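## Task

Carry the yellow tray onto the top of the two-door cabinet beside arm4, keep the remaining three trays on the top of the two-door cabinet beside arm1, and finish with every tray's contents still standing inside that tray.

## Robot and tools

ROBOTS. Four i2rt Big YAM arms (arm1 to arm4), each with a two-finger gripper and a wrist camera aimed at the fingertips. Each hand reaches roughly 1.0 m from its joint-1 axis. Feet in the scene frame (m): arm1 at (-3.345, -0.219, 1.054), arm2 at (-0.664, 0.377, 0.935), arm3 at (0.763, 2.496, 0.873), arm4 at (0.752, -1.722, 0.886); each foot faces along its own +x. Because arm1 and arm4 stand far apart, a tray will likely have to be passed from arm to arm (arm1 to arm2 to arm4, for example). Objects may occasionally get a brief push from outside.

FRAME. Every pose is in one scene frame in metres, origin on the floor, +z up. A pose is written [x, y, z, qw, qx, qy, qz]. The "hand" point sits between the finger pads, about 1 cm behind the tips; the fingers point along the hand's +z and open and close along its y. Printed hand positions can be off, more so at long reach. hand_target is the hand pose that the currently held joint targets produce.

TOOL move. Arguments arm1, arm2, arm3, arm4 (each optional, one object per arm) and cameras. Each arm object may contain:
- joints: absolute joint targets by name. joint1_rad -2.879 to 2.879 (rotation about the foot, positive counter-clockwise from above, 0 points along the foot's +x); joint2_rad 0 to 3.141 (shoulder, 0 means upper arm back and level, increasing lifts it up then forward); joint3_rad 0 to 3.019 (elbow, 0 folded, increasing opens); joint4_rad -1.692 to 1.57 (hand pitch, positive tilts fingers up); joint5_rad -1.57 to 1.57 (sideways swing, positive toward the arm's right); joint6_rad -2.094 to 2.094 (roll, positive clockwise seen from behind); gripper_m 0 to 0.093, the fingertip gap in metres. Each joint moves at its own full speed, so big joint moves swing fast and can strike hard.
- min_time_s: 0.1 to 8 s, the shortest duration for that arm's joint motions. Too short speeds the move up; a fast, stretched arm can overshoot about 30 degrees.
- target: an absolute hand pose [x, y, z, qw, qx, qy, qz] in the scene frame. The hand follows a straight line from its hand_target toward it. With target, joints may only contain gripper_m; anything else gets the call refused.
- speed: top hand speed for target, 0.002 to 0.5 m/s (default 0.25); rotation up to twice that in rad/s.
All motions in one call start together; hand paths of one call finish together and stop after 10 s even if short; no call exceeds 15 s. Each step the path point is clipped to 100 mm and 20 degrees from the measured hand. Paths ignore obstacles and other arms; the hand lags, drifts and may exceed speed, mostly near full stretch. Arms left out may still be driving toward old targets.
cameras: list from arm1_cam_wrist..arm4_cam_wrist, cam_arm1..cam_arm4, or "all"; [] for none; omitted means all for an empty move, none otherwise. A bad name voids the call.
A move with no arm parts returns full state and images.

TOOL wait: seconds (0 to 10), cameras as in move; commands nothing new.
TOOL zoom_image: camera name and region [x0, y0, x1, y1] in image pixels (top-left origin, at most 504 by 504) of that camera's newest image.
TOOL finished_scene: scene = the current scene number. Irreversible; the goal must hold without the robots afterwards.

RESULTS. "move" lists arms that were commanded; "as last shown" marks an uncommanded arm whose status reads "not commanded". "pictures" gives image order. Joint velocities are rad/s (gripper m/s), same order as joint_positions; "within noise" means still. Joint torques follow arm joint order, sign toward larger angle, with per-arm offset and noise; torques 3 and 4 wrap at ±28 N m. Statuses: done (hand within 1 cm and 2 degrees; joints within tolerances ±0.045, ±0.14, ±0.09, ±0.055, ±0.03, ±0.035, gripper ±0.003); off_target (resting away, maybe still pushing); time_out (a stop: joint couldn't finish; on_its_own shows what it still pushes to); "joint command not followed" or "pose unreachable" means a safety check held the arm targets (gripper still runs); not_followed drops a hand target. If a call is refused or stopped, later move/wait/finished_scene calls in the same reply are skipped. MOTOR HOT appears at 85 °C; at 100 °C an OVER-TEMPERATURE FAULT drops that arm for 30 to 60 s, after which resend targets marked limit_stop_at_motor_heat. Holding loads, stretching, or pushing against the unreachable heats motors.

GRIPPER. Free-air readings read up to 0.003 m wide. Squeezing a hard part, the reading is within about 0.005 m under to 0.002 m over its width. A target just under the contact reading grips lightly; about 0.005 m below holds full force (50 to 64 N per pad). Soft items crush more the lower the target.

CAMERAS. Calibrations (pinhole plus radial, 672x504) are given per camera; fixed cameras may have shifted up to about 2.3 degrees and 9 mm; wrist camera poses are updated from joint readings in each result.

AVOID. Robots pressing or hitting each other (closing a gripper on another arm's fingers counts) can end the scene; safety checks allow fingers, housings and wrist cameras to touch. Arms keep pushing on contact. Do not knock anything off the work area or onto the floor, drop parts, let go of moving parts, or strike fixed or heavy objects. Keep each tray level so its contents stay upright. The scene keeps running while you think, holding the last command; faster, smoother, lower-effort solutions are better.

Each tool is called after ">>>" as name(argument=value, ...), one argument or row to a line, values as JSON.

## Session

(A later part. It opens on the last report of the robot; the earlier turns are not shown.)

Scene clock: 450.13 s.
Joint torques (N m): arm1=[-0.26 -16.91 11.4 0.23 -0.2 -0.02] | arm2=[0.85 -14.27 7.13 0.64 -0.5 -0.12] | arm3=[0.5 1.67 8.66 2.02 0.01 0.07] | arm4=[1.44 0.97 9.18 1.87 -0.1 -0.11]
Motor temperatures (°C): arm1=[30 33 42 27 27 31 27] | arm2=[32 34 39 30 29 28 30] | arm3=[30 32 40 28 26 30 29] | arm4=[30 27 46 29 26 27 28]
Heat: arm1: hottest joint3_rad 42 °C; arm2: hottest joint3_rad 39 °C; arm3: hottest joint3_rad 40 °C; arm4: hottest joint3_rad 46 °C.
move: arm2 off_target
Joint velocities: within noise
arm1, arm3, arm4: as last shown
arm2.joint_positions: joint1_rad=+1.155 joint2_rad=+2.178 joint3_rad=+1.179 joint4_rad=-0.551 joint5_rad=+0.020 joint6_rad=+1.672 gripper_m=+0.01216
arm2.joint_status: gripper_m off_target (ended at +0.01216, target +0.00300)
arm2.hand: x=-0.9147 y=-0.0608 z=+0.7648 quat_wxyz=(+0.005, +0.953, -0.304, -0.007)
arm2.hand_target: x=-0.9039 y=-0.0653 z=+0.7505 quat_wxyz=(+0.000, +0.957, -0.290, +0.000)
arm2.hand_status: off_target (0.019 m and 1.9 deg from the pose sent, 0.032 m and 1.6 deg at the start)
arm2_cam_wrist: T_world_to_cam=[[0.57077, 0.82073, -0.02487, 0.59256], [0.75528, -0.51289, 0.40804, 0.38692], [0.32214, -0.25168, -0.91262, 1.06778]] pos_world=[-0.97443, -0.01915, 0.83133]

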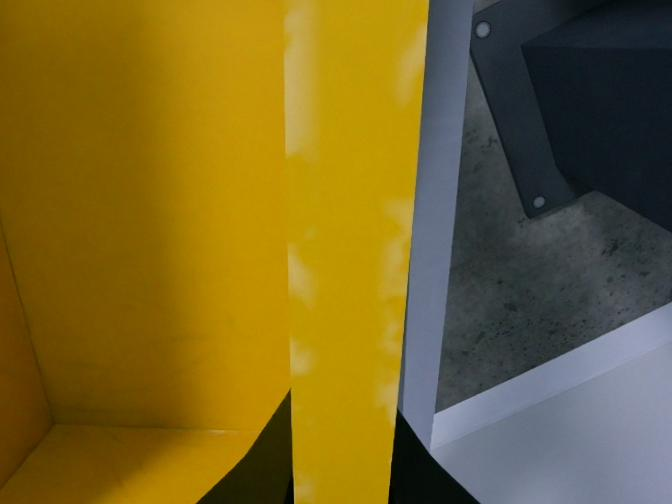

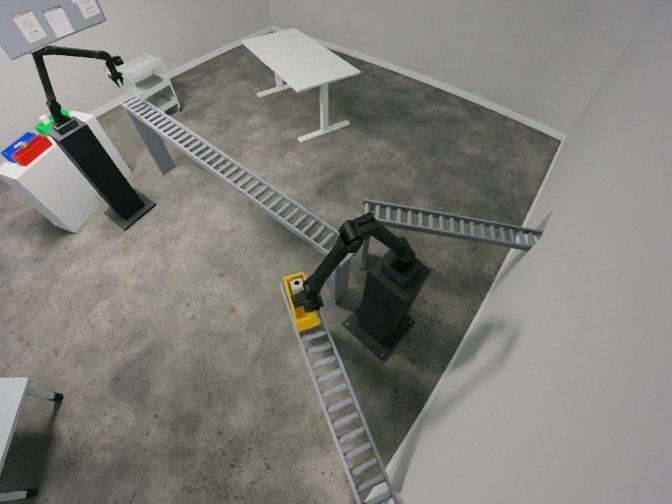

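>>> move(
  arm2={"target":[-0.909,-0.075,0.735,0.0,0.957,-0.290,0.0],"speed":0.05,"joints":{"gripper_m":0.003}},
  cameras=["arm2_cam_wrist","cam_arm2"],
)

>>> zoom_image(
  camera="cam_arm2",
  region=[260, 240, 360, 340],
)

Scene clock: 457.80 s.
Joint torques (N m): arm1=[-0.26 -17.03 11.38 0.21 -0.19 -0.01] | arm2=[0.73 -14.51 8.81 0.38 -0.52 -0.14] | arm3=[0.5 1.73 8.64 2.02 0.01 0.08] | arm4=[1.38 1.38 9.09 1.98 -0.13 -0.11]
Motor temperatures (°C): arm1=[30 33 42 27 27 31 27] | arm2=[32 34 39 30 29 28 30] | arm3=[30 32 40 28 26 30 28] | arm4=[30 27 46 29 26 27 28]
Heat: arm1: hottest joint3_rad 42 °C; arm2: hottest joint3_rad 39 °C; arm3: hottest joint3_rad 40 °C; arm4: hottest joint3_rad 46 °C.
move: arm2 off_target
Joint velocities: within noise
arm1, arm3, arm4: as last shown
arm2.joint_positions: joint1_rad=+1.157 joint2_rad=+2.223 joint3_rad=+1.200 joint4_rad=-0.539 joint5_rad=+0.021 joint6_rad=+1.673 gripper_m=+0.01216
arm2.joint_status: gripper_m off_target (ended at +0.01216, target +0.00300)
arm2.hand: x=-0.9140 y=-0.0620 z=+0.7470 quat_wxyz=(-0.001, +0.953, -0.303, -0.006)
arm2.hand_target: x=-0.9087 y=-0.0743 z=+0.7354 quat_wxyz=(+0.000, +0.957, -0.290, +0.000)
arm2.hand_status: off_target (0.018 m and 1.7 deg from the pose sent, 0.033 m and 1.9 deg at the start)
arm2_cam_wrist: T_world_to_cam=[[0.56984, 0.82167, -0.01166, 0.58196], [0.75339, -0.51671, 0.4067, 0.39207], [0.32815, -0.24054, -0.91349, 1.05781]] pos_world=[-0.97413, -0.02115, 0.81363]

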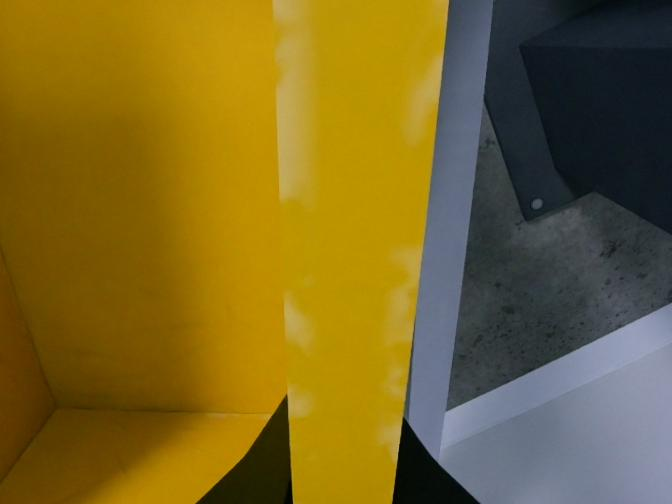

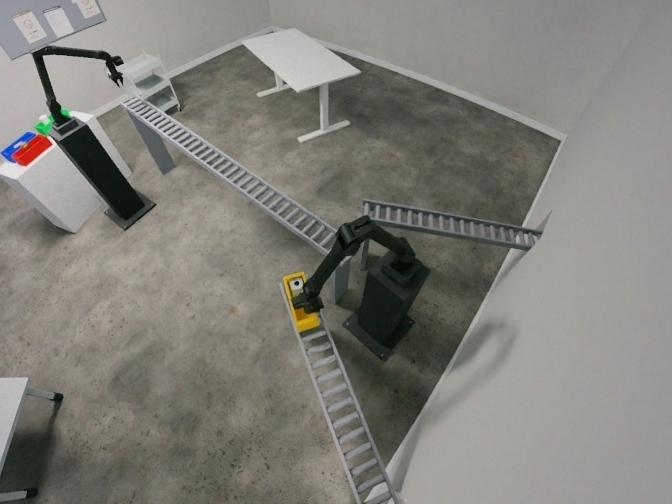

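Scaled by 5.040 from the camera's image (finer frame: 960x720).

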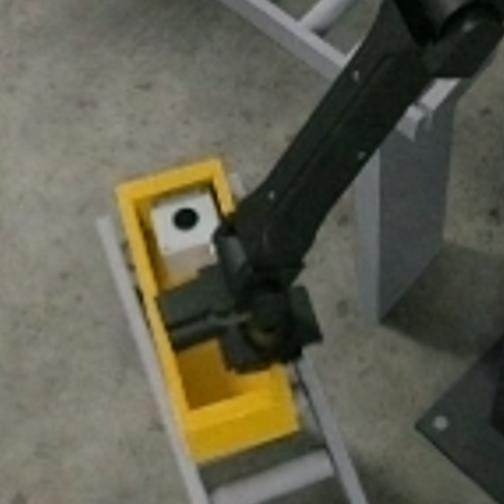

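>>> move(
  arm2={"target":[-0.911,-0.072,0.758,0.0,0.957,-0.290,0.0],"speed":0.08,"joints":{"gripper_m":0.003}},
)

>>> move(
  arm2={"joints":{"gripper_m":0.03}},
)

>>> move(
  arm2={"target":[-0.911,-0.072,0.95,0.0,0.957,-0.290,0.0],"speed":0.3},
  arm4={"target":[1.25,-1.55,1.15,0,0.96,-0.28,0],"speed":0.25,"joints":{"gripper_m":0.06}},
  cameras=["arm4_cam_wrist","cam_arm2","cam_arm4"],
)

Scene clock: 465.67 s.
Joint torques (N m): arm1=[-0.21 -16.97 11.38 0.23 -0.19 -0.01] | arm2=[0.38 -18.84 7.45 -0.65 -0.52 -0.13] | arm3=[0.56 1.55 8.65 2 0.01 0.07] | arm4=[0.85 1.55 9.26 1.74 -0.1 -0.07]
Motor temperatures (°C): arm1=[30 33 42 27 27 31 27] | arm2=[32 34 39 30 29 28 30] | arm3=[30 32 40 28 26 30 28] | arm4=[30 27 46 29 26 27 28]
Heat: arm1: hottest joint3_rad 42 °C; arm2: hottest joint3_rad 39 °C; arm3: hottest joint3_rad 40 °C; arm4: hottest joint3_rad 46 °C.
move: arm2 off_target
Joint velocities: within noise
arm1, arm3, arm4: as last shown
arm2.joint_positions: joint1_rad=+1.157 joint2_rad=+2.221 joint3_rad=+1.200 joint4_rad=-0.555 joint5_rad=+0.021 joint6_rad=+1.667 gripper_m=+0.01216
arm2.joint_status: gripper_m off_target (ended at +0.01216, target +0.00300)
arm2.hand: x=-0.9125 y=-0.0593 z=+0.7482 quat_wxyz=(-0.008, +0.954, -0.300, -0.005)
arm2.hand_target: x=-0.9109 y=-0.0717 z=+0.7580 quat_wxyz=(+0.000, +0.957, -0.290, +0.000)
arm2.hand_status: off_target (0.016 m and 1.6 deg from the pose sent, 0.015 m and 1.7 deg at the start)
pictures: none

Scene clock: 466.23 s.
Joint torques (N m): arm1=[-0.21 -16.91 11.38 0.21 -0.2 -0.01] | arm2=[0.15 -18.73 7.45 -0.29 -0.14 -0.13] | arm3=[0.67 1.44 8.65 2.04 0 0.08] | arm4=[1.2 1.73 9.05 1.8 -0.1 -0.09]
Motor temperatures (°C): arm1=[30 33 42 27 27 31 27] | arm2=[32 34 39 30 29 28 30] | arm3=[30 32 40 28 26 30 28] | arm4=[30 27 46 29 26 27 28]
Heat: arm1: hottest joint3_rad 42 °C; arm2: hottest joint3_rad 39 °C; arm3: hottest joint3_rad 40 °C; arm4: hottest joint3_rad 46 °C.
move: arm2 done
Joint velocities: within noise
arm1, arm3, arm4: as last shown
arm2.joint_positions: joint1_rad=+1.158 joint2_rad=+2.221 joint3_rad=+1.200 joint4_rad=-0.563 joint5_rad=+0.012 joint6_rad=+1.667 gripper_m=+0.02983
arm2.joint_status: all done
arm2.hand: x=-0.9099 y=-0.0586 z=+0.7484 quat_wxyz=(-0.011, +0.954, -0.299, +0.000)
arm2.hand_target: x=-0.9108 y=-0.0719 z=+0.7581 quat_wxyz=(+0.000, +0.957, -0.290, +0.000)
arm2.hand_status: not commanded
pictures: none

Scene clock: 473.23 s.
Joint torques (N m): arm1=[-0.26 -16.91 11.4 0.23 -0.2 -0.01] | arm2=[0.15 -17.08 12.63 -0.34 0.14 -0.08] | arm3=[0.44 1.55 8.64 2 0 0.07] | arm4=[1.49 -12.1 12.16 -0.24 0.06 -0.25]
Motor temperatures (°C): arm1=[30 33 42 27 27 31 27] | arm2=[32 35 39 30 28 28 30] | arm3=[30 32 40 28 26 30 28] | arm4=[30 27 46 29 26 27 28]
Heat: arm1: hottest joint3_rad 42 °C; arm2: hottest joint3_rad 39 °C; arm3: hottest joint3_rad 40 °C; arm4: hottest joint3_rad 46 °C.
move: arm2 off_target; arm4 off_target
Joint velocities: within noise
arm1.joint_positions: joint1_rad=-1.695 joint2_rad=+1.886 joint3_rad=+1.412 joint4_rad=-1.089 joint5_rad=+0.008 joint6_rad=-1.554 gripper_m=+0.02995
arm1.joint_status: not commanded
arm1.hand: x=-3.3152 y=+0.3263 z=+1.0988 quat_wxyz=(+0.001, -0.999, +0.034, -0.004)
arm1.hand_target: x=-3.3151 y=+0.3441 z=+1.1203 quat_wxyz=(+0.025, -0.999, +0.033, -0.004)
arm1.hand_status: not commanded
arm2.joint_positions: joint1_rad=+1.162 joint2_rad=+1.859 joint3_rad=+1.221 joint4_rad=-0.973 joint5_rad=+0.006 joint6_rad=+1.666 gripper_m=+0.02991
arm2.joint_status: not commanded
arm2.hand: x=-0.9044 y=-0.0518 z=+0.9303 quat_wxyz=(-0.023, +0.955, -0.297, +0.006)
arm2.hand_target: x=-0.9106 y=-0.0712 z=+0.9504 quat_wxyz=(+0.000, +0.957, -0.290, +0.000)
arm2.hand_status: off_target (0.029 m and 2.9 deg from the pose sent, 0.202 m and 1.7 deg at the start)
arm3: as last shown
arm4.joint_positions: joint1_rad=+0.859 joint2_rad=+1.705 joint3_rad=+1.711 joint4_rad=-1.603 joint5_rad=+0.021 joint6_rad=-2.151 gripper_m=+0.06006
arm4.joint_status: all done
arm4.hand: x=+1.2402 y=-1.5579 z=+1.1371 quat_wxyz=(+0.016, +0.946, -0.323, -0.004)
arm4.hand_target: x=+1.2492 y=-1.5498 z=+1.1500 quat_wxyz=(+0.009, +0.950, -0.312, +0.008)
arm4.hand_status: off_target (0.018 m and 5.5 deg from the pose sent, 0.492 m and 174.3 deg at the start; a joint's target at an end of its range on 32 of 210 steps)
arm4_cam_wrist: T_world_to_cam=[[0.60598, 0.79421, -0.04493, 0.53908], [0.71681, -0.52069, 0.46375, -2.19267], [0.34492, -0.31323, -0.88483, 0.18367]] pos_world=[1.18171, -1.51231, 1.20358]

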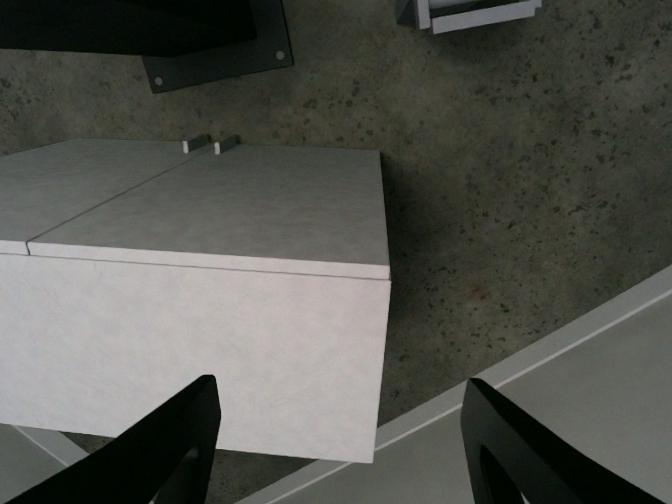

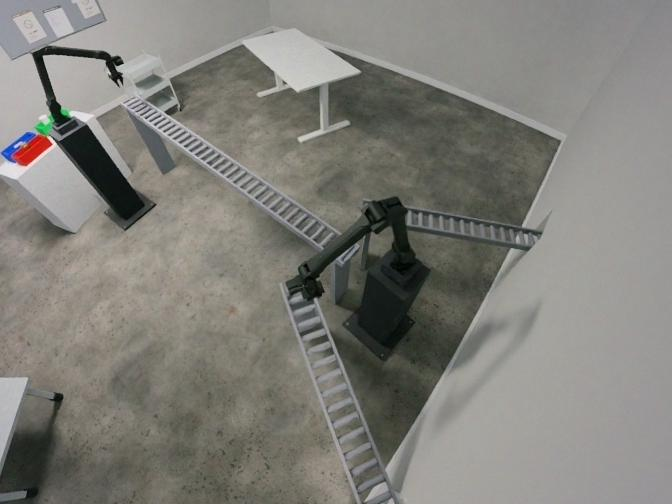

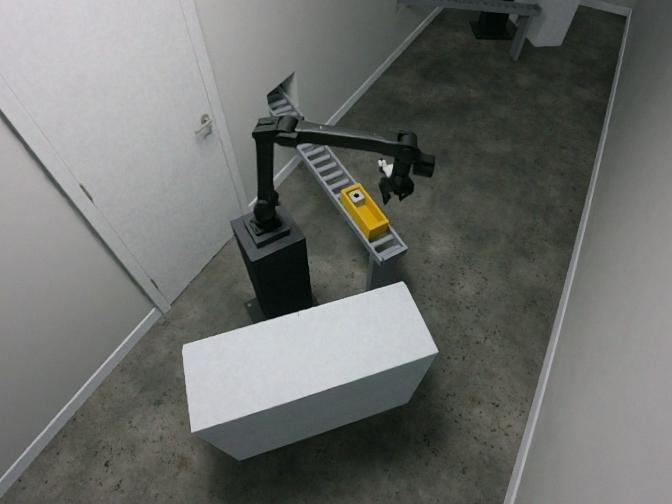

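>>> move(
  arm4={"target":[1.10,-1.35,0.95,0,0.961,-0.276,0],"speed":0.25},
  cameras=["arm4_cam_wrist","cam_arm4"],
)

>>> zoom_image(
  camera="cam_arm4",
  region=[300, 130, 440, 290],
)

Scene clock: 499.63 s.
Joint torques (N m): arm1=[-0.26 -16.91 11.38 0.21 -0.2 -0.01] | arm2=[0.09 -16.97 12.64 -0.32 0.14 -0.09] | arm3=[0.5 1.73 8.62 2.02 0 0.08] | arm4=[1.26 -12.28 8.17 0.58 -0.14 0.05]
Motor temperatures (°C): arm1=[30 33 43 27 27 31 27] | arm2=[32 35 41 30 28 28 29] | arm3=[30 31 41 28 26 30 28] | arm4=[30 28 46 29 26 27 28]
Heat: arm1: hottest joint3_rad 43 °C; arm2: hottest joint3_rad 41 °C; arm3: hottest joint3_rad 41 °C; arm4: hottest joint3_rad 46 °C.
move: arm4 done
Joint velocities: within noise
arm1, arm2, arm3: as last shown
arm4.joint_positions: joint1_rad=+1.343 joint2_rad=+1.779 joint3_rad=+1.304 joint4_rad=-1.110 joint5_rad=+0.001 joint6_rad=-1.777 gripper_m=+0.06006
arm4.joint_status: not commanded
arm4.hand: x=+1.0962 y=-1.3563 z=+0.9500 quat_wxyz=(+0.007, +0.963, -0.270, -0.003)
arm4.hand_target: x=+1.0998 y=-1.3501 z=+0.9501 quat_wxyz=(+0.000, +0.961, -0.276, +0.000)
arm4.hand_status: done (0.007 m and 1.1 deg from the pose sent, 0.313 m and 6.0 deg at the start)
arm4_cam_wrist: T_world_to_cam=[[0.5154, 0.85654, -0.02671, 0.62429], [0.76712, -0.44725, 0.45989, -1.84963], [0.38197, -0.25752, -0.88757, 0.16851]] pos_world=[1.03276, -1.31858, 1.01687]

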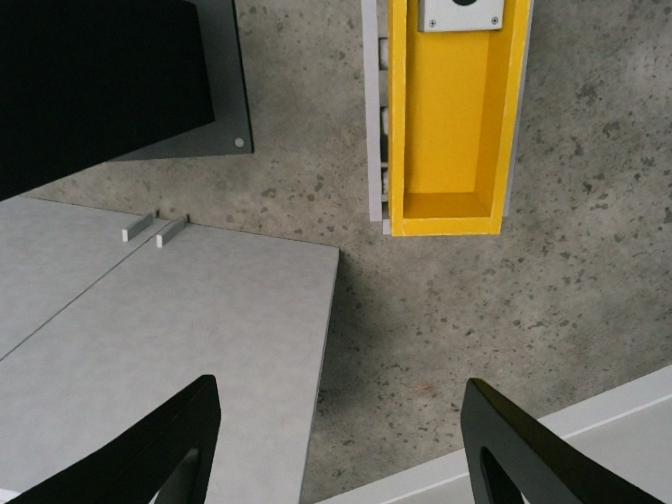

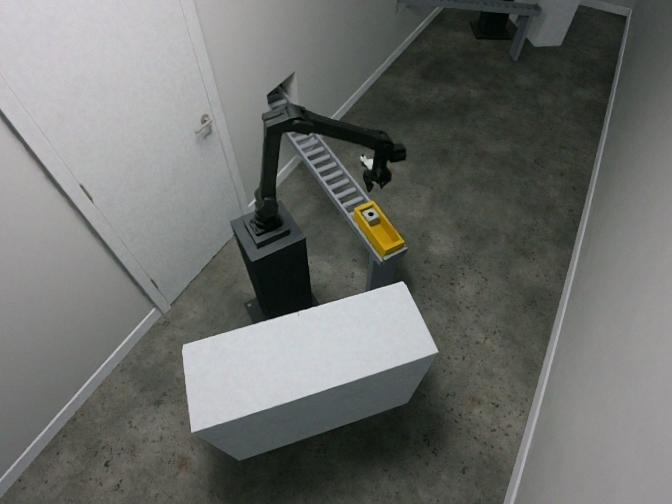

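Scaled by 3.150 from the camera's image (finer frame: 960x720).

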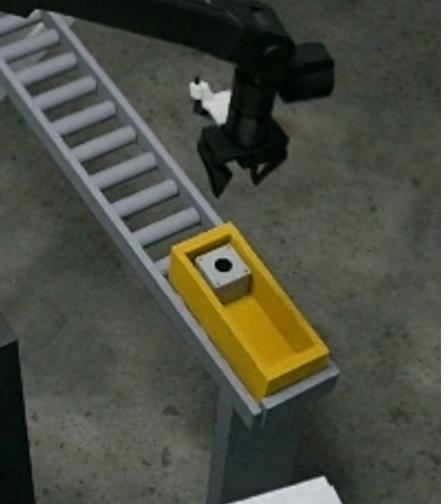

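>>> move(
  arm4={"target":[1.10,-1.289,0.73,0,0.971,-0.238,0],"speed":0.25,"joints":{"gripper_m":0.045}},
  cameras=["arm4_cam_wrist"],
)

Scene clock: 513.53 s.
Joint torques (N m): arm1=[-0.26 -16.91 11.38 0.23 -0.19 -0.01] | arm2=[0.15 -17.03 12.66 -0.34 0.15 -0.09] | arm3=[0.32 1.55 8.66 1.99 0 0.08] | arm4=[2.02 -14.39 7.24 0.5 -0.17 -0.02]
Motor temperatures (°C): arm1=[30 33 43 27 27 31 27] | arm2=[32 36 43 30 28 28 28] | arm3=[30 31 41 28 26 30 28] | arm4=[30 29 45 29 26 27 28]
Heat: arm1: hottest joint3_rad 43 °C; arm2: hottest joint3_rad 43 °C; arm3: hottest joint3_rad 41 °C; arm4: hottest joint3_rad 45 °C.
move: arm4 off_target
Joint velocities: within noise
arm1, arm2, arm3: as last shown
arm4.joint_positions: joint1_rad=+1.409 joint2_rad=+2.232 joint3_rad=+1.336 joint4_rad=-0.706 joint5_rad=+0.001 joint6_rad=-1.777 gripper_m=+0.04507
arm4.joint_status: all done
arm4.hand: x=+1.0942 y=-1.3063 z=+0.7271 quat_wxyz=(+0.015, +0.971, -0.239, -0.007)
arm4.hand_target: x=+1.0997 y=-1.2893 z=+0.7304 quat_wxyz=(+0.000, +0.971, -0.238, +0.000)
arm4.hand_status: off_target (0.018 m and 1.8 deg from the pose sent, 0.230 m and 3.9 deg at the start)
arm4_cam_wrist: T_world_to_cam=[[0.4577, 0.88804, -0.04344, 0.69303], [0.79977, -0.38987, 0.45647, -1.68152], [0.38843, -0.24367, -0.88868, -0.0038]] pos_world=[1.02911, -1.27195, 0.79429]

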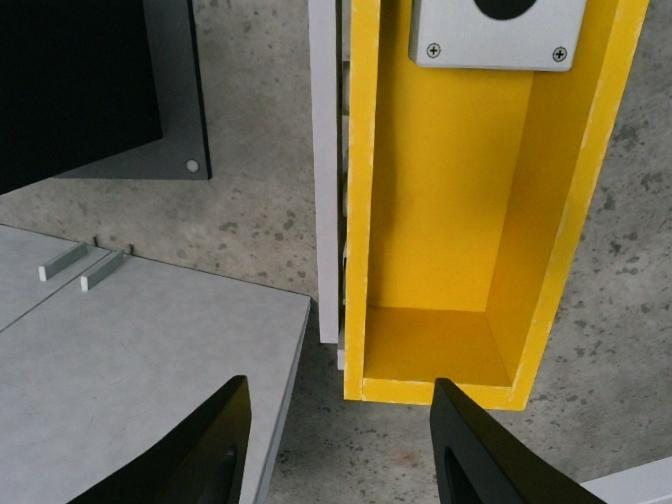

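>>> move(
  arm4={"target":[1.102,-1.285,0.62,0,0.971,-0.238,0],"speed":0.2,"joints":{"gripper_m":0.035}},
  cameras=["arm4_cam_wrist"],
)

Scene clock: 530.30 s.
Joint torques (N m): arm1=[-0.26 -16.97 11.4 0.21 -0.2 -0.02] | arm2=[0.15 -17.14 12.64 -0.32 0.14 -0.09] | arm3=[0.44 1.49 8.68 2 0.02 0.08] | arm4=[1.49 -15.74 6.01 0.44 -0.16 0]
Motor temperatures (°C): arm1=[29 33 43 27 27 31 27] | arm2=[32 36 44 30 28 28 28] | arm3=[30 31 41 28 26 30 28] | arm4=[30 29 43 29 26 27 28]
Heat: arm1: hottest joint3_rad 43 °C; arm2: hottest joint3_rad 44 °C; arm3: hottest joint3_rad 41 °C; arm4: hottest joint3_rad 43 °C.
move: arm4 off_target
Joint velocities: within noise
arm1, arm2: as last shown
arm3.joint_positions: joint1_rad=-0.181 joint2_rad=+0.624 joint3_rad=+1.365 joint4_rad=-1.296 joint5_rad=+0.077 joint6_rad=-0.729 gripper_m=+0.09396
arm3.joint_status: not commanded
arm3.hand: x=+1.0043 y=+2.5662 z=+1.4050 quat_wxyz=(-0.466, +0.426, -0.765, +0.132)
arm3.hand_target: x=+1.0021 y=+2.5656 z=+1.4152 quat_wxyz=(-0.475, +0.422, -0.760, +0.134)
arm3.hand_status: not commanded
arm4.joint_positions: joint1_rad=+1.410 joint2_rad=+2.474 joint3_rad=+1.429 joint4_rad=-0.552 joint5_rad=+0.001 joint6_rad=-1.777 gripper_m=+0.03506
arm4.joint_status: all done
arm4.hand: x=+1.0985 y=-1.3003 z=+0.6190 quat_wxyz=(+0.012, +0.971, -0.238, -0.006)
arm4.hand_target: x=+1.1018 y=-1.2851 z=+0.6204 quat_wxyz=(+0.000, +0.971, -0.238, +0.000)
arm4.hand_status: off_target (0.016 m and 1.6 deg from the pose sent, 0.110 m and 1.8 deg at the start)
arm4_cam_wrist: T_world_to_cam=[[0.45727, 0.88849, -0.03859, 0.67912], [0.79857, -0.39112, 0.45751, -1.63415], [0.3914, -0.24002, -0.88837, -0.09879]] pos_world=[1.03311, -1.26626, 0.68608]

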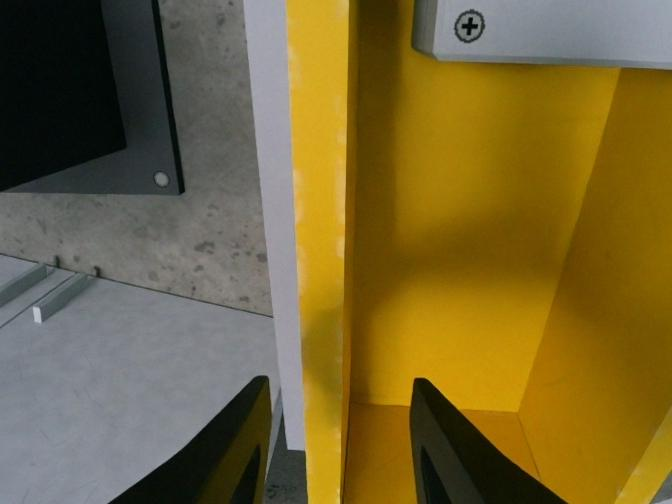

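>>> move(
  arm4={"target":[1.098,-1.293,0.573,0,0.971,-0.238,0],"speed":0.1,"joints":{"gripper_m":0.035}},
)

>>> move(
  arm4={"joints":{"gripper_m":0.003}},
  cameras=["arm4_cam_wrist"],
)

Scene clock: 536.67 s.
Joint torques (N m): arm1=[-0.26 -16.97 11.4 0.24 -0.2 -0.01] | arm2=[0.21 -17.08 12.66 -0.35 0.14 -0.09] | arm3=[0.38 1.55 8.65 2.03 0 0.06] | arm4=[1.85 -15.79 5.42 0.62 -0.12 -0.01]
Motor temperatures (°C): arm1=[29 33 43 27 27 31 27] | arm2=[32 36 44 30 28 28 28] | arm3=[30 31 41 28 26 30 28] | arm4=[30 29 43 29 26 27 28]
Heat: arm1: hottest joint3_rad 43 °C; arm2: hottest joint3_rad 44 °C; arm3: hottest joint3_rad 41 °C; arm4: hottest joint3_rad 43 °C.
move: arm4 off_target
Joint velocities: within noise
arm1, arm2, arm3: as last shown
arm4.joint_positions: joint1_rad=+1.410 joint2_rad=+2.568 joint3_rad=+1.454 joint4_rad=-0.480 joint5_rad=+0.001 joint6_rad=-1.777 gripper_m=+0.03506
arm4.joint_status: all done
arm4.hand: x=+1.0941 y=-1.3055 z=+0.5740 quat_wxyz=(+0.011, +0.971, -0.238, -0.005)
arm4.hand_target: x=+1.0977 y=-1.2933 z=+0.5732 quat_wxyz=(+0.000, +0.971, -0.238, +0.000)
arm4.hand_status: off_target (0.013 m and 1.4 deg from the pose sent, 0.047 m and 1.6 deg at the start)
pictures: none

Scene clock: 537.27 s.
Joint torques (N m): arm1=[-0.26 -16.97 11.38 0.23 -0.19 -0.01] | arm2=[0.15 -17.14 12.66 -0.35 0.14 -0.09] | arm3=[0.5 1.67 8.62 1.98 0 0.06] | arm4=[1.61 -15.5 5.31 0.64 -0.16 -0.02]
Motor temperatures (°C): arm1=[29 33 43 27 27 31 27] | arm2=[32 36 44 30 28 28 28] | arm3=[30 31 41 28 26 30 28] | arm4=[30 29 43 29 26 27 28]
Heat: arm1: hottest joint3_rad 43 °C; arm2: hottest joint3_rad 44 °C; arm3: hottest joint3_rad 41 °C; arm4: hottest joint3_rad 43 °C.
move: arm4 off_target
Joint velocities: within noise
arm1, arm2, arm3: as last shown
arm4.joint_positions: joint1_rad=+1.410 joint2_rad=+2.564 joint3_rad=+1.454 joint4_rad=-0.480 joint5_rad=+0.001 joint6_rad=-1.777 gripper_m=+0.01207
arm4.joint_status: gripper_m off_target (ended at +0.01209, target +0.00300)
arm4.hand: x=+1.0951 y=-1.3043 z=+0.5758 quat_wxyz=(+0.009, +0.971, -0.238, -0.004)
arm4.hand_target: x=+1.0978 y=-1.2932 z=+0.5734 quat_wxyz=(+0.000, +0.971, -0.238, +0.000)
arm4.hand_status: not commanded
arm4_cam_wrist: T_world_to_cam=[[0.45702, 0.8889, -0.03148, 0.67922], [0.79667, -0.39335, 0.45891, -1.61496], [0.39554, -0.23481, -0.88793, -0.13483]] pos_world=[1.0295, -1.27066, 0.64277]

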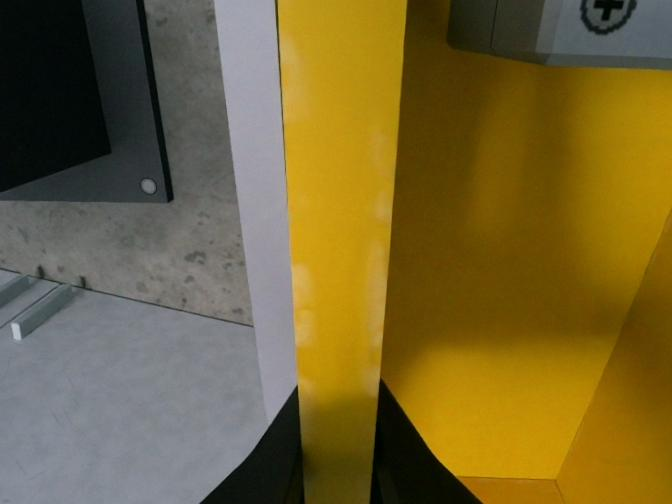

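>>> move(
  arm4={"target":[1.095,-1.30,1.03,0,0.971,-0.238,0],"speed":0.2,"joints":{"gripper_m":0.003}},
)

>>> move(
  arm4={"target":[1.30,-1.86,1.03,0,0.407,-0.9135,0],"speed":0.22,"joints":{"gripper_m":0.003}},
  cameras=["arm4_cam_wrist","cam_arm4"],
)

>>> zoom_image(
  camera="cam_arm4",
  region=[170, 230, 450, 470],
)

Scene clock: 548.80 s.
Joint torques (N m): arm1=[-0.21 -16.91 11.4 0.23 -0.2 -0.01] | arm2=[0.15 -17.08 12.64 -0.32 0.14 -0.09] | arm3=[0.5 1.61 8.66 2 0 0.08] | arm4=[0.73 -17.32 13.01 -0.39 -0.41 -0.13]
Motor temperatures (°C): arm1=[29 33 43 27 27 30 27] | arm2=[32 36 44 30 28 28 28] | arm3=[30 31 41 28 26 30 28] | arm4=[30 30 42 29 26 27 29]
Heat: arm1: hottest joint3_rad 43 °C; arm2: hottest joint3_rad 44 °C; arm3: hottest joint3_rad 41 °C; arm4: hottest joint3_rad 42 °C.
move: arm4 off_target
Joint velocities: within noise
arm1, arm2, arm3: as last shown
arm4.joint_positions: joint1_rad=+1.414 joint2_rad=+1.838 joint3_rad=+1.470 joint4_rad=-1.314 joint5_rad=+0.009 joint6_rad=-1.775 gripper_m=+0.01177
arm4.joint_status: gripper_m off_target (ended at +0.01177, target +0.00300)
arm4.hand: x=+1.0790 y=-1.3232 z=+0.9795 quat_wxyz=(+0.053, +0.970, -0.236, -0.020)
arm4.hand_target: x=+1.0927 y=-1.3027 z=+1.0302 quat_wxyz=(+0.000, +0.971, -0.238, +0.000)
arm4.hand_status: off_target (0.058 m and 6.5 deg from the pose sent, 0.454 m and 1.1 deg at the start; pose on its path clipped on 14 of 96 steps)
pictures: none

Scene clock: 553.73 s.
Joint torques (N m): arm1=[-0.26 -16.91 11.38 0.23 -0.19 -0.01] | arm2=[0.15 -17.08 12.68 -0.35 0.15 -0.09] | arm3=[0.44 1.49 8.61 2 0 0.07] | arm4=[1.26 -16.15 14.01 -0.13 -0.4 0.03]
Motor temperatures (°C): arm1=[29 33 43 27 27 30 27] | arm2=[32 36 45 30 28 28 28] | arm3=[30 31 41 28 26 30 28] | arm4=[30 30 43 29 26 27 29]
Heat: arm1: hottest joint3_rad 43 °C; arm2: hottest joint3_rad 45 °C; arm3: hottest joint3_rad 41 °C; arm4: hottest joint3_rad 43 °C.
move: arm4 off_target
Joint velocities: within noise
arm1, arm2, arm3: as last shown
arm4.joint_positions: joint1_rad=+0.283 joint2_rad=+1.862 joint3_rad=+1.543 joint4_rad=-1.343 joint5_rad=+0.007 joint6_rad=-1.096 gripper_m=+0.01177
arm4.joint_status: gripper_m off_target (ended at +0.01177, target +0.00300)
arm4.hand: x=+1.2711 y=-1.8530 z=+0.9923 quat_wxyz=(+0.038, +0.413, -0.910, -0.026)
arm4.hand_target: x=+1.2970 y=-1.8593 z=+1.0308 quat_wxyz=(-0.001, +0.407, -0.913, +0.000)
arm4.hand_status: off_target (0.048 m and 5.4 deg from the pose sent, 0.583 m and 104.7 deg at the start)
arm4_cam_wrist: T_world_to_cam=[[0.75217, -0.65258, -0.09156, -2.07219], [-0.53093, -0.68244, 0.50237, -1.05346], [-0.39032, -0.32926, -0.85979, 0.83253]] pos_world=[1.32428, -1.79708, 1.0553]

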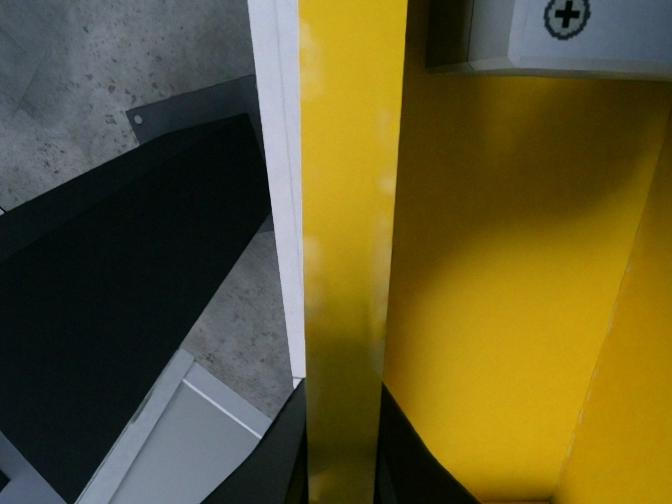

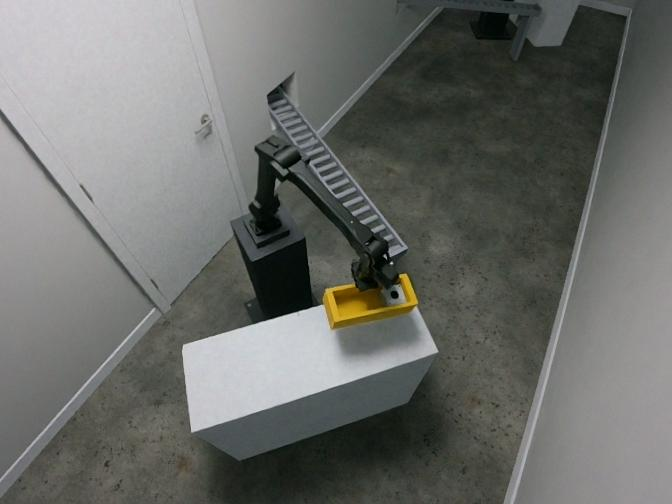

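Scaled by 1.800 from the camera's image (finer frame: 960x720).

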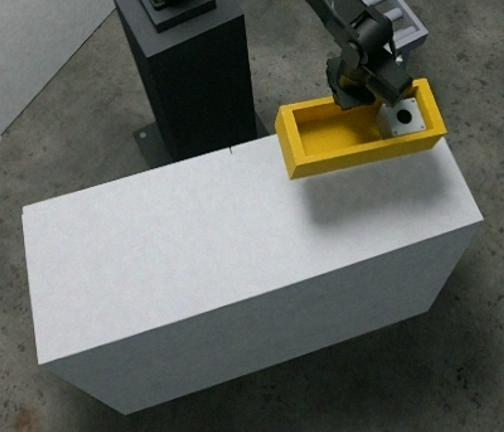

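>>> move(
  arm4={"target":[1.315,-1.88,0.93,-0.02,0.407,-0.9135,0.013],"speed":0.15,"joints":{"gripper_m":0.003}},
  cameras=["cam_arm4"],
)

>>> zoom_image(
  camera="cam_arm4",
  region=[170, 230, 450, 470],
)

Scene clock: 561.70 s.
Joint torques (N m): arm1=[-0.26 -16.91 11.4 0.21 -0.19 -0.02] | arm2=[0.15 -17.03 12.67 -0.35 0.14 -0.08] | arm3=[0.62 1.67 8.66 1.98 0 0.07] | arm4=[-0.56 -18.78 9.51 1.01 -0.45 -0.25]
Motor temperatures (°C): arm1=[29 33 43 27 27 30 27] | arm2=[32 36 45 30 28 28 28] | arm3=[30 31 41 28 26 30 28] | arm4=[30 30 44 29 26 27 29]
Heat: arm1: hottest joint3_rad 43 °C; arm2: hottest joint3_rad 45 °C; arm3: hottest joint3_rad 41 °C; arm4: hottest joint3_rad 44 °C.
move: arm4 off_target
Joint velocities: within noise
arm1.joint_positions: joint1_rad=-1.695 joint2_rad=+1.886 joint3_rad=+1.412 joint4_rad=-1.089 joint5_rad=+0.008 joint6_rad=-1.554 gripper_m=+0.02995
arm1.joint_status: not commanded
arm1.hand: x=-3.3152 y=+0.3263 z=+1.0988 quat_wxyz=(+0.001, -0.999, +0.034, -0.004)
arm1.hand_target: x=-3.3151 y=+0.3441 z=+1.1203 quat_wxyz=(+0.025, -0.999, +0.033, -0.004)
arm1.hand_status: not commanded
arm2.joint_positions: joint1_rad=+1.162 joint2_rad=+1.859 joint3_rad=+1.221 joint4_rad=-0.973 joint5_rad=+0.006 joint6_rad=+1.666 gripper_m=+0.02991
arm2.joint_status: not commanded
arm2.hand: x=-0.9044 y=-0.0518 z=+0.9303 quat_wxyz=(-0.023, +0.955, -0.297, +0.006)
arm2.hand_target: x=-0.9106 y=-0.0712 z=+0.9504 quat_wxyz=(+0.000, +0.957, -0.290, +0.000)
arm2.hand_status: not commanded
arm3: as last shown
arm4.joint_positions: joint1_rad=+0.264 joint2_rad=+1.989 joint3_rad=+1.482 joint4_rad=-1.101 joint5_rad=+0.004 joint6_rad=-1.097 gripper_m=+0.01177
arm4.joint_status: gripper_m off_target (ended at +0.01177, target +0.00300)
arm4.hand: x=+1.2943 y=-1.8691 z=+0.9010 quat_wxyz=(+0.016, +0.405, -0.914, -0.011)
arm4.hand_target: x=+1.3137 y=-1.8797 z=+0.9306 quat_wxyz=(-0.019, +0.407, -0.913, +0.013)
arm4.hand_status: off_target (0.037 m and 4.9 deg from the pose sent, 0.081 m and 8.1 deg at the start)

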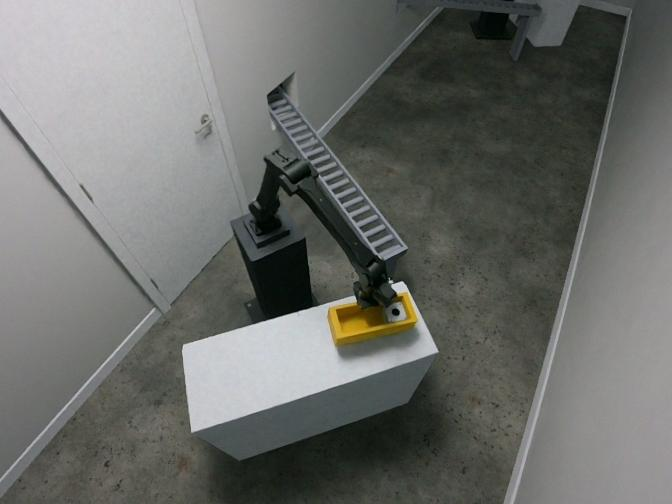

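Scaled by 1.800 from the camera's image (finer frame: 960x720).

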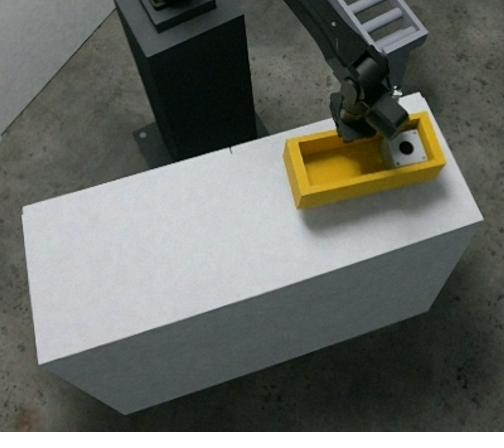

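>>> move(
  arm4={"target":[1.312,-1.885,0.875,-0.024,0.407,-0.9135,0.016],"speed":0.07,"joints":{"gripper_m":0.003}},
  cameras=["cam_arm4"],
)

>>> zoom_image(
  camera="cam_arm4",
  region=[300, 260, 450, 380],
)

Scene clock: 566.93 s.
Joint torques (N m): arm1=[-0.26 -16.97 11.38 0.23 -0.2 -0.01] | arm2=[0.15 -17.14 12.63 -0.32 0.14 -0.09] | arm3=[0.5 1.55 8.62 2.02 0.01 0.08] | arm4=[-0.73 -16.09 8.35 1.1 -0.2 -0.29]
Motor temperatures (°C): arm1=[29 33 43 27 27 30 27] | arm2=[32 36 45 30 28 28 28] | arm3=[30 31 41 28 26 30 28] | arm4=[30 30 44 29 26 27 29]
Heat: arm1: hottest joint3_rad 43 °C; arm2: hottest joint3_rad 45 °C; arm3: hottest joint3_rad 41 °C; arm4: hottest joint3_rad 44 °C.
move: arm4 off_target
Joint velocities: within noise
arm1, arm2, arm3: as last shown
arm4.joint_positions: joint1_rad=+0.255 joint2_rad=+2.032 joint3_rad=+1.429 joint4_rad=-0.966 joint5_rad=-0.003 joint6_rad=-1.109 gripper_m=+0.01177
arm4.joint_status: gripper_m off_target (ended at +0.01177, target +0.00300)
arm4.hand: x=+1.2970 y=-1.8738 z=+0.8602 quat_wxyz=(-0.001, +0.407, -0.914, -0.001)
arm4.hand_target: x=+1.3114 y=-1.8849 z=+0.8754 quat_wxyz=(-0.024, +0.407, -0.913, +0.016)
arm4.hand_status: off_target (0.024 m and 3.2 deg from the pose sent, 0.035 m and 5.5 deg at the start)

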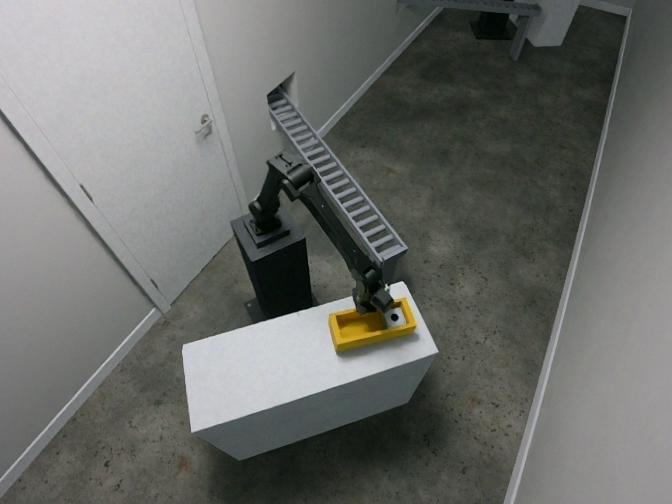

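Scaled by 3.360 from the camera's image (finer frame: 960x720).

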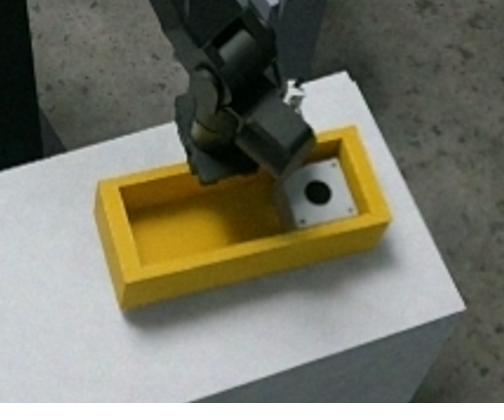

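>>> move(
  arm4={"target":[1.312,-1.885,0.853,-0.022,0.407,-0.9135,0.015],"speed":0.05,"joints":{"gripper_m":0.003}},
)

>>> move(
  arm4={"target":[1.312,-1.885,0.835,-0.022,0.407,-0.9135,0.015],"speed":0.05,"joints":{"gripper_m":0.003}},
  cameras=["cam_arm4"],
)

>>> zoom_image(
  camera="cam_arm4",
  region=[300, 260, 450, 380],
)

Scene clock: 572.47 s.
Joint torques (N m): arm1=[-0.21 -16.91 11.4 0.21 -0.2 -0.02] | arm2=[0.21 -17.08 12.66 -0.34 0.14 -0.09] | arm3=[0.56 1.55 8.69 1.96 0 0.08] | arm4=[-0.79 -15.03 7.83 0.9 -0.15 -0.22]
Motor temperatures (°C): arm1=[29 33 43 27 27 30 27] | arm2=[32 36 45 30 28 28 28] | arm3=[30 31 41 28 26 30 28] | arm4=[30 31 44 29 26 27 29]
Heat: arm1: hottest joint3_rad 43 °C; arm2: hottest joint3_rad 45 °C; arm3: hottest joint3_rad 41 °C; arm4: hottest joint3_rad 44 °C.
move: arm4 off_target
Joint velocities: within noise
arm1, arm2, arm3: as last shown
arm4.joint_positions: joint1_rad=+0.255 joint2_rad=+2.046 joint3_rad=+1.426 joint4_rad=-0.918 joint5_rad=-0.005 joint6_rad=-1.112 gripper_m=+0.01177
arm4.joint_status: gripper_m off_target (ended at +0.01177, target +0.00300)
arm4.hand: x=+1.3051 y=-1.8757 z=+0.8516 quat_wxyz=(-0.014, +0.408, -0.913, +0.008)
arm4.hand_target: x=+1.3119 y=-1.8850 z=+0.8531 quat_wxyz=(-0.022, +0.407, -0.913, +0.015)
arm4.hand_status: off_target (0.012 m and 1.2 deg from the pose sent, 0.020 m and 3.0 deg at the start)
pictures: none

Scene clock: 573.43 s.
Joint torques (N m): arm1=[-0.21 -16.97 11.38 0.21 -0.2 -0.01] | arm2=[0.15 -17.08 12.66 -0.32 0.15 -0.09] | arm3=[0.5 1.73 8.66 2.03 0 0.08] | arm4=[-0.67 -14.39 6.97 0.98 0.08 -0.21]
Motor temperatures (°C): arm1=[29 33 43 27 27 30 27] | arm2=[32 36 45 30 28 28 27] | arm3=[30 31 41 28 26 30 28] | arm4=[30 31 44 29 26 27 29]
Heat: arm1: hottest joint3_rad 43 °C; arm2: hottest joint3_rad 45 °C; arm3: hottest joint3_rad 41 °C; arm4: hottest joint3_rad 44 °C.
move: arm4 off_target
Joint velocities: within noise
arm1, arm2: as last shown
arm3.joint_positions: joint1_rad=-0.181 joint2_rad=+0.624 joint3_rad=+1.365 joint4_rad=-1.296 joint5_rad=+0.077 joint6_rad=-0.729 gripper_m=+0.09396
arm3.joint_status: not commanded
arm3.hand: x=+1.0043 y=+2.5662 z=+1.4050 quat_wxyz=(-0.466, +0.426, -0.765, +0.132)
arm3.hand_target: x=+1.0021 y=+2.5656 z=+1.4152 quat_wxyz=(-0.475, +0.422, -0.760, +0.134)
arm3.hand_status: not commanded
arm4.joint_positions: joint1_rad=+0.255 joint2_rad=+2.061 joint3_rad=+1.426 joint4_rad=-0.880 joint5_rad=-0.008 joint6_rad=-1.114 gripper_m=+0.01177
arm4.joint_status: gripper_m off_target (ended at +0.01177, target +0.00300)
arm4.hand: x=+1.3119 y=-1.8771 z=+0.8437 quat_wxyz=(-0.024, +0.409, -0.912, +0.014)
arm4.hand_target: x=+1.3118 y=-1.8848 z=+0.8352 quat_wxyz=(-0.022, +0.407, -0.913, +0.015)
arm4.hand_status: off_target (0.012 m and 0.3 deg from the pose sent, 0.020 m and 1.2 deg at the start)

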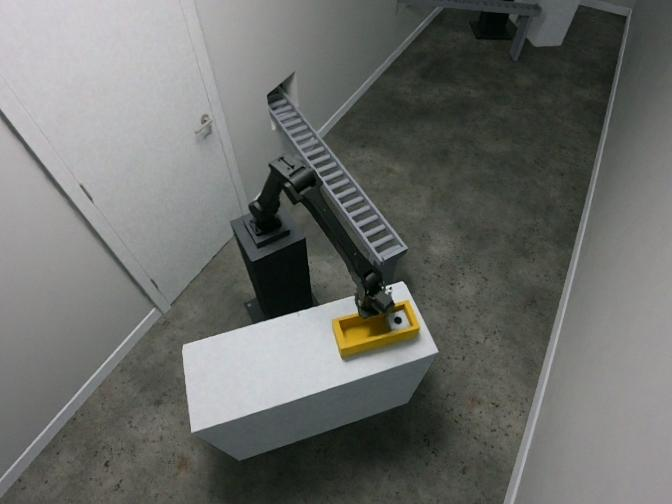

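Scaled by 3.360 from the camera's image (finer frame: 960x720).

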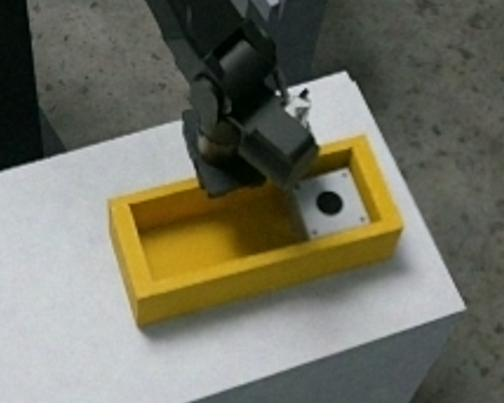

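>>> move(
  arm4={"target":[1.310,-1.882,0.815,-0.005,0.407,-0.9135,0.003],"speed":0.05,"joints":{"gripper_m":0.003}},
  cameras=["cam_arm4"],
)

>>> zoom_image(
  camera="cam_arm4",
  region=[300, 260, 450, 380],
)

Scene clock: 577.17 s.
Joint torques (N m): arm1=[-0.26 -16.91 11.4 0.23 -0.19 -0.01] | arm2=[0.15 -17.08 12.66 -0.34 0.14 -0.08] | arm3=[0.44 1.44 8.62 1.99 0 0.08] | arm4=[-0.26 -10.75 8.39 0.23 0.17 -0.12]
Motor temperatures (°C): arm1=[29 34 43 27 27 30 27] | arm2=[32 36 45 30 28 28 27] | arm3=[30 31 41 28 26 30 28] | arm4=[30 31 44 29 26 27 29]
Heat: arm1: hottest joint3_rad 43 °C; arm2: hottest joint3_rad 45 °C; arm3: hottest joint3_rad 41 °C; arm4: hottest joint3_rad 44 °C.
move: arm4 off_target
Joint velocities: within noise
arm1, arm2, arm3: as last shown
arm4.joint_positions: joint1_rad=+0.255 joint2_rad=+2.064 joint3_rad=+1.426 joint4_rad=-0.880 joint5_rad=-0.008 joint6_rad=-1.114 gripper_m=+0.01177
arm4.joint_status: gripper_m off_target (ended at +0.01177, target +0.00300)
arm4.hand: x=+1.3115 y=-1.8770 z=+0.8423 quat_wxyz=(-0.023, +0.409, -0.912, +0.014)
arm4.hand_target: x=+1.3087 y=-1.8815 z=+0.8157 quat_wxyz=(-0.005, +0.407, -0.913, +0.003)
arm4.hand_status: off_target (0.028 m and 2.4 deg from the pose sent, 0.029 m and 2.5 deg at the start)

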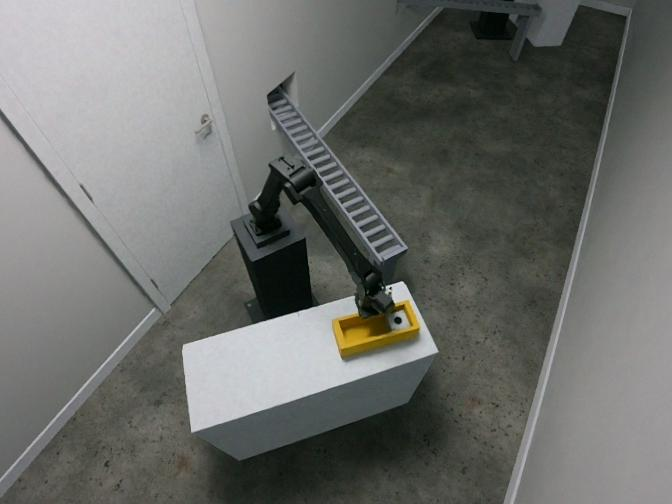

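Scaled by 3.360 from the camera's image (finer frame: 960x720).

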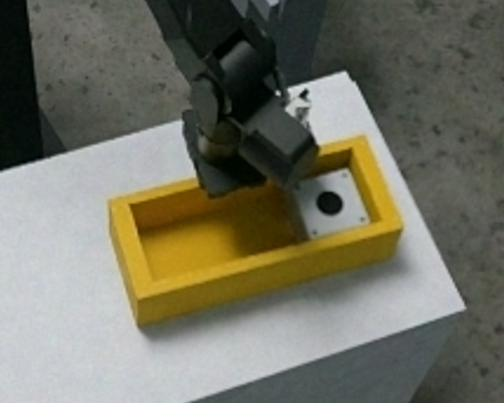

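>>> move(
  arm4={"target":[1.310,-1.882,0.845,-0.015,0.407,-0.9135,0.009],"speed":0.08,"joints":{"gripper_m":0.003}},
)

>>> move(
  arm4={"joints":{"gripper_m":0.035}},
)

>>> move(
  arm4={"target":[1.310,-1.882,1.05,-0.015,0.407,-0.9135,0.009],"speed":0.2},
  cameras=["cam_arm4","cam_arm1"],
)

Scene clock: 582.27 s.
Joint torques (N m): arm1=[-0.26 -16.91 11.4 0.21 -0.19 -0.02] | arm2=[0.21 -17.08 12.66 -0.34 0.14 -0.09] | arm3=[0.44 1.61 8.69 2.06 0.01 0.07] | arm4=[-0.21 -15.38 7.97 -0.64 0.08 -0.15]
Motor temperatures (°C): arm1=[29 34 43 27 27 30 27] | arm2=[32 36 45 30 28 28 27] | arm3=[30 31 41 28 26 30 28] | arm4=[30 31 43 29 26 27 30]
Heat: arm1: hottest joint3_rad 43 °C; arm2: hottest joint3_rad 45 °C; arm3: hottest joint3_rad 41 °C; arm4: hottest joint3_rad 43 °C.
move: arm4 off_target
Joint velocities: within noise
arm1, arm2, arm3: as last shown
arm4.joint_positions: joint1_rad=+0.255 joint2_rad=+2.064 joint3_rad=+1.426 joint4_rad=-0.889 joint5_rad=-0.008 joint6_rad=-1.114 gripper_m=+0.01176
arm4.joint_status: gripper_m off_target (ended at +0.01177, target +0.00300)
arm4.hand: x=+1.3094 y=-1.8764 z=+0.8423 quat_wxyz=(-0.019, +0.409, -0.912, +0.011)
arm4.hand_target: x=+1.3099 y=-1.8819 z=+0.8449 quat_wxyz=(-0.015, +0.407, -0.913, +0.009)
arm4.hand_status: done (0.006 m and 0.6 deg from the pose sent, 0.006 m and 1.1 deg at the start)
pictures: none

Scene clock: 582.87 s.
Joint torques (N m): arm1=[-0.26 -16.97 11.4 0.23 -0.19 -0.02] | arm2=[0.15 -17.14 12.64 -0.34 0.13 -0.09] | arm3=[0.56 1.73 8.68 2.07 0 0.09] | arm4=[0.09 -14.74 7.75 -0.1 0 -0.2]
Motor temperatures (°C): arm1=[29 34 43 27 27 30 27] | arm2=[32 36 45 30 28 28 27] | arm3=[30 31 41 28 26 30 28] | arm4=[30 31 43 29 26 27 30]
Heat: arm1: hottest joint3_rad 43 °C; arm2: hottest joint3_rad 45 °C; arm3: hottest joint3_rad 41 °C; arm4: hottest joint3_rad 43 °C.
move: arm4 done
Joint velocities: within noise
arm1, arm2, arm3: as last shown
arm4.joint_positions: joint1_rad=+0.255 joint2_rad=+2.064 joint3_rad=+1.426 joint4_rad=-0.901 joint5_rad=-0.008 joint6_rad=-1.114 gripper_m=+0.03488
arm4.joint_status: all done
arm4.hand: x=+1.3064 y=-1.8756 z=+0.8418 quat_wxyz=(-0.015, +0.409, -0.912, +0.007)
arm4.hand_target: x=+1.3099 y=-1.8819 z=+0.8450 quat_wxyz=(-0.015, +0.407, -0.913, +0.009)
arm4.hand_status: not commanded
pictures: none

Scene clock: 584.73 s.
Joint torques (N m): arm1=[-0.21 -16.97 11.4 0.23 -0.19 -0.01] | arm2=[0.15 -17.08 12.66 -0.34 0.14 -0.09] | arm3=[0.5 1.55 8.65 2 0.01 0.08] | arm4=[0.09 -16.79 11.82 -0.05 -0.03 -0.17]
Motor temperatures (°C): arm1=[29 34 43 27 27 30 27] | arm2=[32 36 45 30 28 28 27] | arm3=[30 31 41 28 26 30 28] | arm4=[30 31 43 29 26 27 29]
Heat: arm1: hottest joint3_rad 43 °C; arm2: hottest joint3_rad 45 °C; arm3: hottest joint3_rad 41 °C; arm4: hottest joint3_rad 43 °C.
move: arm4 off_target
Joint velocities: within noise
arm1, arm2, arm3: as last shown
arm4.joint_positions: joint1_rad=+0.255 joint2_rad=+1.877 joint3_rad=+1.645 joint4_rad=-1.362 joint5_rad=-0.007 joint6_rad=-1.114 gripper_m=+0.03497
arm4.joint_status: not commanded
arm4.hand: x=+1.2978 y=-1.8734 z=+1.0205 quat_wxyz=(+0.007, +0.409, -0.913, -0.011)
arm4.hand_target: x=+1.3087 y=-1.8815 z=+1.0500 quat_wxyz=(-0.015, +0.407, -0.913, +0.009)
arm4.hand_status: off_target (0.033 m and 3.4 deg from the pose sent, 0.208 m and 0.3 deg at the start)
pictures: cam_arm1, cam_arm4

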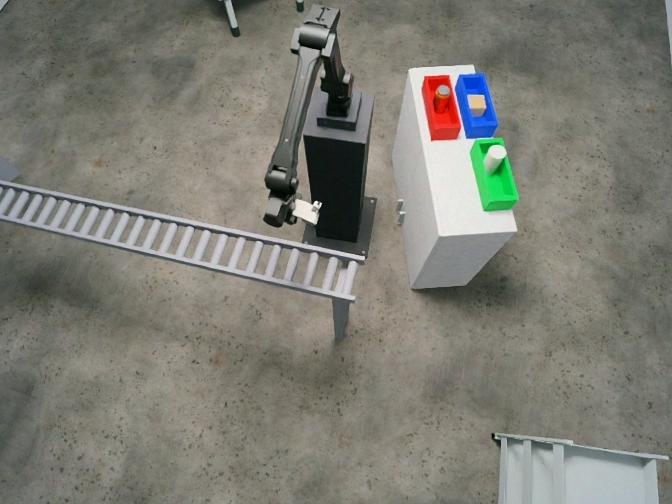

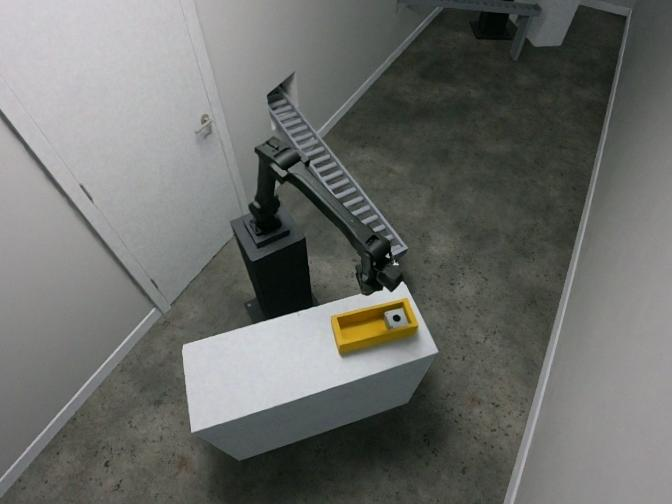

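Done.

>>> finished_scene(
  scene=1,
)

The scene is finished: the task was done.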